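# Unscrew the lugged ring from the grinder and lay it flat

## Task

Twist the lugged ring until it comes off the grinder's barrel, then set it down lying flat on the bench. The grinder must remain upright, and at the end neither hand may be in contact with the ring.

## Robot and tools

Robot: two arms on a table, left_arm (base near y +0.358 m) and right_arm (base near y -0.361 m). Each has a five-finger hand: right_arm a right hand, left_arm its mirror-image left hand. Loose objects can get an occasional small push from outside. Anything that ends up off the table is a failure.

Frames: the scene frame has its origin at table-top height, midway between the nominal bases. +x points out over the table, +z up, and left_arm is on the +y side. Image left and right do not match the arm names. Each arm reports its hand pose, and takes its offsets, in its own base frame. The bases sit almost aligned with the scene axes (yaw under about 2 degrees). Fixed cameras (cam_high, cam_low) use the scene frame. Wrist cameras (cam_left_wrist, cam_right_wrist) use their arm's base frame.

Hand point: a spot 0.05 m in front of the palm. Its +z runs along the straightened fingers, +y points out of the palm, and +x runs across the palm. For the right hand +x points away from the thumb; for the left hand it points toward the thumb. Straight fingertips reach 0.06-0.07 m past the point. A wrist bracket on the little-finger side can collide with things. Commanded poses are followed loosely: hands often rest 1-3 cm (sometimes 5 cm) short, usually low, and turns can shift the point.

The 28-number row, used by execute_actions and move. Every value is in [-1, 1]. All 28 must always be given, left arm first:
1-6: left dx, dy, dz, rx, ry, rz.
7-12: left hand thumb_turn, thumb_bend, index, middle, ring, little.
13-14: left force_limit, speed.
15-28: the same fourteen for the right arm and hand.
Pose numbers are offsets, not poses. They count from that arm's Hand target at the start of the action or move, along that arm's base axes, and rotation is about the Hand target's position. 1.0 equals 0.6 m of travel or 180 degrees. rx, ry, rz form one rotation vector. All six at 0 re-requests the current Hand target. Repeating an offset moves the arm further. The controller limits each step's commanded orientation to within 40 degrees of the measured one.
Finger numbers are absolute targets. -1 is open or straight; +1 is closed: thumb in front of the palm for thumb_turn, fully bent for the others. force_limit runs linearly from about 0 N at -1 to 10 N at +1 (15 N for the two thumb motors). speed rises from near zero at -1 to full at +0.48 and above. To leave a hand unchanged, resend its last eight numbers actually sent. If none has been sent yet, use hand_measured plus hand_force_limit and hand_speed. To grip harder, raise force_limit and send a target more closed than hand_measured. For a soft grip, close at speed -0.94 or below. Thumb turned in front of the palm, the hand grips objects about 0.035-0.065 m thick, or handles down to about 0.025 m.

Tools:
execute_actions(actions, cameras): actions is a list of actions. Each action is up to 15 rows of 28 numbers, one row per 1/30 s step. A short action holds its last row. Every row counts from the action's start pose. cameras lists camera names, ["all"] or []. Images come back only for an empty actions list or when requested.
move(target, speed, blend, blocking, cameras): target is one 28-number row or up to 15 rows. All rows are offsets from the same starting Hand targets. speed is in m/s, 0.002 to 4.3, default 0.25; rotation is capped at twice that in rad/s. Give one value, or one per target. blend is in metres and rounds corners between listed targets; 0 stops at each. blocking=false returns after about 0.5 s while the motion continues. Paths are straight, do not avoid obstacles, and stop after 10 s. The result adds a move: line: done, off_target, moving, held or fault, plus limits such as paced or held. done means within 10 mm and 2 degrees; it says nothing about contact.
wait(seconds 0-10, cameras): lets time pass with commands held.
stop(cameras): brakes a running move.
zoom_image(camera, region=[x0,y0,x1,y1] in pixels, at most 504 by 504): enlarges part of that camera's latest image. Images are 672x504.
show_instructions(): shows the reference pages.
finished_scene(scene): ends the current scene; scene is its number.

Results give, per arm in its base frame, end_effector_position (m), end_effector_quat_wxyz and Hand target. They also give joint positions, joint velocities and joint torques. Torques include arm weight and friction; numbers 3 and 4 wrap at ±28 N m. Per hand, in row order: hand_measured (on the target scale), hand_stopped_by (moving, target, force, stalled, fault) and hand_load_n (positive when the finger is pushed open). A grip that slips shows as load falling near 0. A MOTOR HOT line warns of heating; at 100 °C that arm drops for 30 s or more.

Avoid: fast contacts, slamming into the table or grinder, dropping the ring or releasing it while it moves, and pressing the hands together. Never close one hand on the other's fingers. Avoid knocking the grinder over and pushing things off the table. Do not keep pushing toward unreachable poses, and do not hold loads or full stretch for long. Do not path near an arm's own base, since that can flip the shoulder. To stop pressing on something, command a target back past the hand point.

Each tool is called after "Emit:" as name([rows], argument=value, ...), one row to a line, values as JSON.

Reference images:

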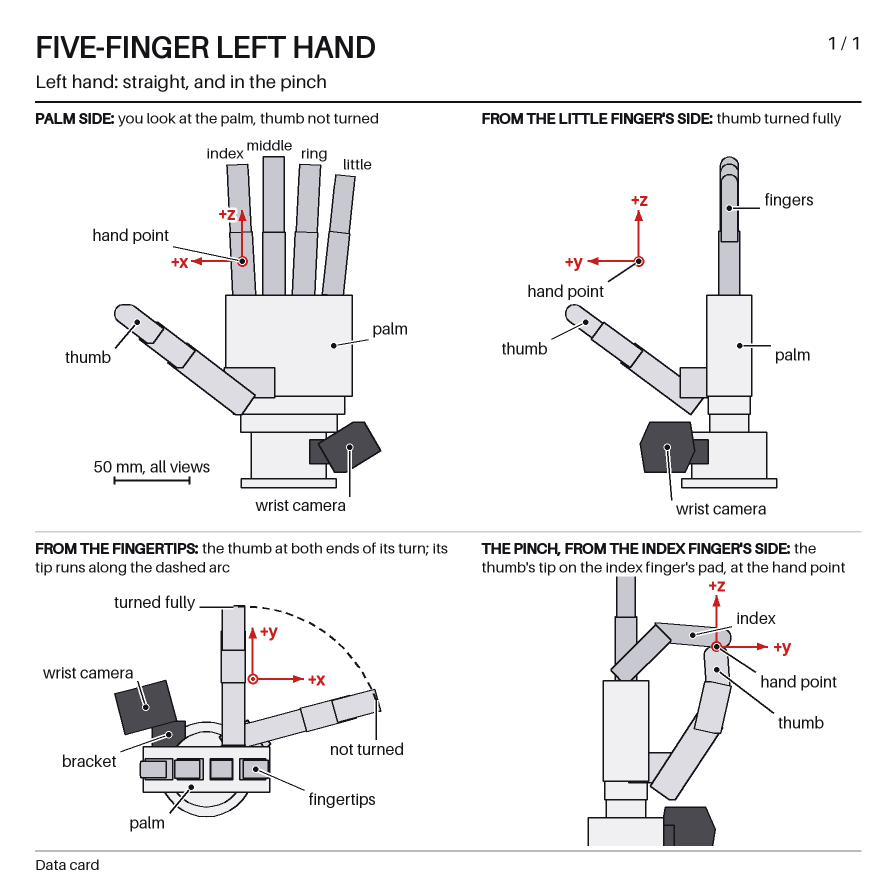

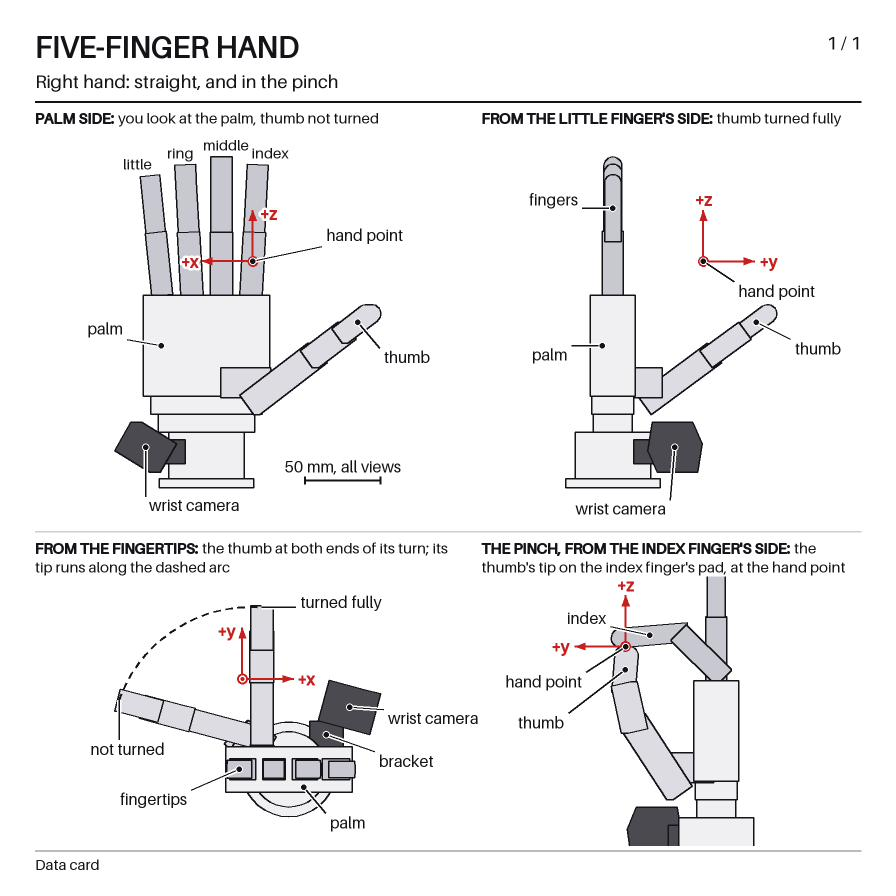

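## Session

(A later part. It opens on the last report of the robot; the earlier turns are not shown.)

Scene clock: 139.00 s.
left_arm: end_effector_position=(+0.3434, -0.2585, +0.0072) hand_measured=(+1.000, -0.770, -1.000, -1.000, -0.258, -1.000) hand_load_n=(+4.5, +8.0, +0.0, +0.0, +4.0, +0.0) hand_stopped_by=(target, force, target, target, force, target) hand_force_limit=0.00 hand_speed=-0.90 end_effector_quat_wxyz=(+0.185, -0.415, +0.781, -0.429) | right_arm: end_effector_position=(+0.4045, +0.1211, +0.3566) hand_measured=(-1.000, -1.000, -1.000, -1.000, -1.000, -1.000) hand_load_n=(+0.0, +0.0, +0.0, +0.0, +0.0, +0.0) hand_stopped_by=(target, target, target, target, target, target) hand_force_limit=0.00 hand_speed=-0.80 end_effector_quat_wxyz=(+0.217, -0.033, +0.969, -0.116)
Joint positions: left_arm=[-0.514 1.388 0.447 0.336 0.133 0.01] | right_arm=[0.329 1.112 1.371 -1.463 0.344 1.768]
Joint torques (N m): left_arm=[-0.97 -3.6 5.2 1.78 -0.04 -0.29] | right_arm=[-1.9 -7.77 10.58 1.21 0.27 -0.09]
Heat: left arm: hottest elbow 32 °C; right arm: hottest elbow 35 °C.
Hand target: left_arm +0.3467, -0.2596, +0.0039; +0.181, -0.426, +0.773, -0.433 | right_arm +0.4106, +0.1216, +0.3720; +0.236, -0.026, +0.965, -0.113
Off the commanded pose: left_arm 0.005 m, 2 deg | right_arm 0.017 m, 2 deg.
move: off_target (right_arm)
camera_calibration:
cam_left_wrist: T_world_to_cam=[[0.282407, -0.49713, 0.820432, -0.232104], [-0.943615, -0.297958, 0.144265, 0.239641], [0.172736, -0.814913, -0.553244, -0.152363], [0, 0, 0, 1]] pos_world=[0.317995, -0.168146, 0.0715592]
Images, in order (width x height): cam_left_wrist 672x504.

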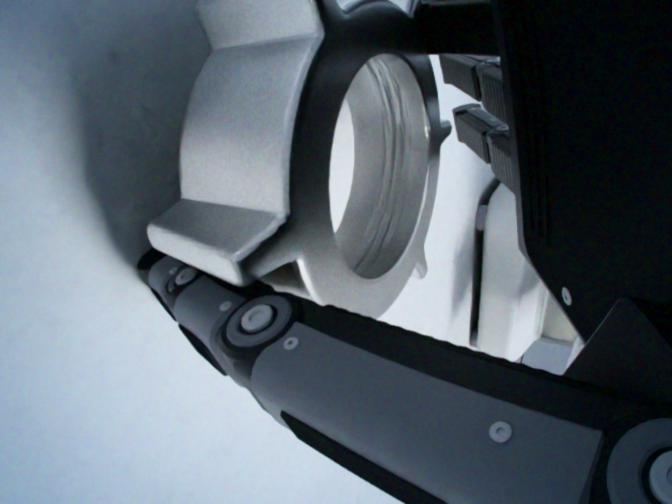

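Emit:
move([
  [0,0,0.004,0,0,0,1,-1,-1,-1,-0.7,-1,0.0,-0.88,0,0,0,0,0,0,-1,-1,-1,-1,-1,-1,0,-0.8],
], speed=0.05, cameras=["cam_left_wrist"])

Scene clock: 141.10 s.
left_arm: end_effector_position=(+0.3438, -0.2601, +0.0080) hand_measured=(+1.000, -0.998, -1.000, -1.000, -0.700, -1.000) hand_load_n=(-0.5, -2.0, -0.5, +0.0, +0.0, +0.0) hand_stopped_by=(target, target, target, target, target, target) hand_force_limit=0.00 hand_speed=-0.88 end_effector_quat_wxyz=(+0.182, -0.422, +0.776, -0.432) | right_arm: end_effector_position=(+0.4045, +0.1211, +0.3566) hand_measured=(-1.000, -1.000, -1.000, -1.000, -1.000, -1.000) hand_load_n=(+0.0, +0.0, +0.0, +0.0, +0.0, +0.0) hand_stopped_by=(target, target, target, target, target, target) hand_force_limit=0.00 hand_speed=-0.80 end_effector_quat_wxyz=(+0.217, -0.033, +0.969, -0.116)
Joint positions: left_arm=[-0.514 1.39 0.447 0.342 0.133 -0.01] | right_arm=[0.329 1.112 1.371 -1.463 0.344 1.768]
Joint torques (N m): left_arm=[-0.79 -4.42 5.35 1.25 -0.03 -0.2] | right_arm=[-1.96 -7.82 10.58 1.2 0.27 -0.09]
Heat: left arm: hottest elbow 32 °C; right arm: hottest elbow 35 °C.
Hand target: left_arm +0.3467, -0.2597, +0.0064; +0.181, -0.426, +0.773, -0.433 | right_arm +0.4106, +0.1216, +0.3720; +0.236, -0.026, +0.965, -0.113
Off the commanded pose: left_arm 0.003 m, 1 deg | right_arm 0.017 m, 2 deg.
move: off_target (right_arm)
camera_calibration:
cam_left_wrist: T_world_to_cam=[[0.293615, -0.481791, 0.825632, -0.233511], [-0.939181, -0.306332, 0.155239, 0.235623], [0.178125, -0.820999, -0.542432, -0.156808], [0, 0, 0, 1]] pos_world=[0.317786, -0.169063, 0.0711584]
Images, in order (width x height): cam_left_wrist 672x504.

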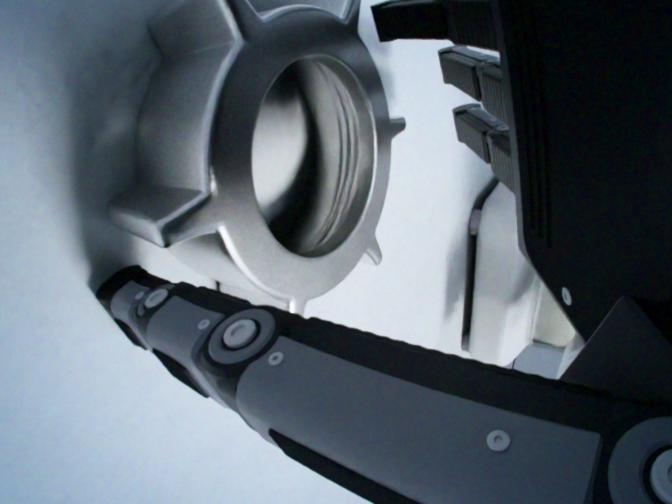

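Emit:
move([
  [0,0,0.1,0,0,0,1,-1,-1,-1,-0.7,-1,0.0,-0.88,0,0,0,0,0,0,-1,-1,-1,-1,-1,-1,0,-0.8],
  [-0.06,0.06,0.22,0,0,0,1,-1,-1,-1,-0.7,-1,0.0,-0.88,0,0,0,0,0,0,-1,-1,-1,-1,-1,-1,0,-0.8],
], speed=[0.12,0.25], blend=[0.02,0], cameras=["cam_high","cam_left_wrist"])

Emit:
zoom_image(camera="cam_high", region=[280, 120, 400, 250])

Scene clock: 143.47 s.
left_arm: end_effector_position=(+0.2934, -0.2184, +0.1089) hand_measured=(+1.000, -0.998, -1.000, -1.000, -0.700, -1.000) hand_load_n=(+0.0, +0.0, +0.0, +0.0, +0.0, +0.0) hand_stopped_by=(target, target, target, target, target, target) hand_force_limit=0.00 hand_speed=-0.88 end_effector_quat_wxyz=(+0.164, -0.442, +0.779, -0.414) | right_arm: end_effector_position=(+0.4045, +0.1211, +0.3566) hand_measured=(-1.000, -1.000, -1.000, -1.000, -1.000, -1.000) hand_load_n=(+0.0, -0.5, -0.5, +0.0, +0.0, +0.0) hand_stopped_by=(target, target, target, target, target, target) hand_force_limit=0.00 hand_speed=-0.80 end_effector_quat_wxyz=(+0.217, -0.033, +0.969, -0.116)
Joint positions: left_arm=[-0.464 0.907 0.49 -0.242 0.169 -0.008] | right_arm=[0.329 1.112 1.371 -1.463 0.344 1.768]
Joint torques (N m): left_arm=[-0.85 -2.84 11.25 0.47 0.2 0.09] | right_arm=[-1.96 -7.82 10.59 1.21 0.27 -0.09]
Heat: left arm: hottest elbow 32 °C; right arm: hottest elbow 35 °C.
Hand target: left_arm +0.3107, -0.2237, +0.1385; +0.181, -0.426, +0.773, -0.433 | right_arm +0.4106, +0.1216, +0.3720; +0.236, -0.026, +0.965, -0.113
Off the commanded pose: left_arm 0.035 m, 4 deg | right_arm 0.017 m, 2 deg.
move: off_target (left_arm, right_arm)
camera_calibration:
cam_left_wrist: T_world_to_cam=[[0.352932, -0.482821, 0.801451, -0.296929], [-0.921705, -0.326739, 0.209049, 0.169998], [0.160932, -0.812481, -0.560335, -0.0500333], [0, 0, 0, 1]] pos_world=[0.269536, -0.12847, 0.1744]
Images, in order (width x height): cam_high 672x504, cam_left_wrist 672x504.

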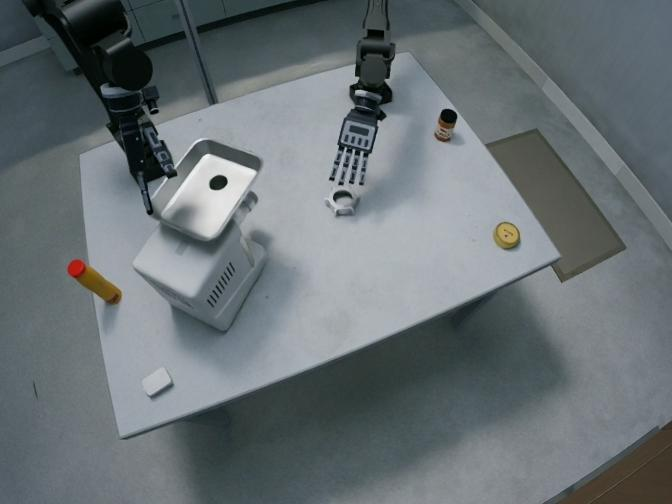

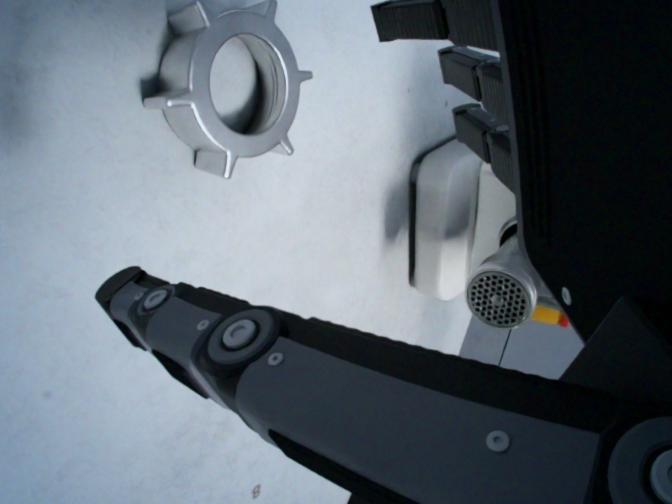

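Scaled by 3.877.

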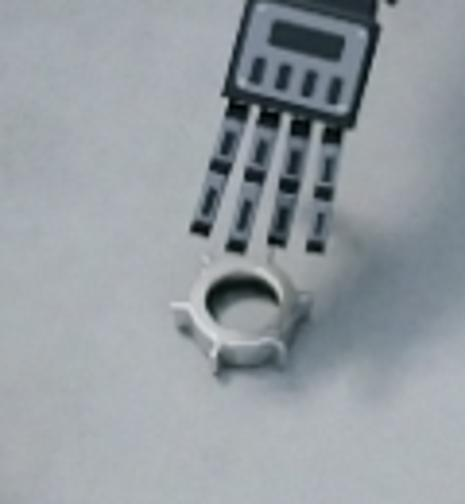

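The ring is lying flat on the bench, the grinder is still standing, and the hand is not touching the ring.

Emit:
finished_scene(scene=3)

The scene is finished: the task was done.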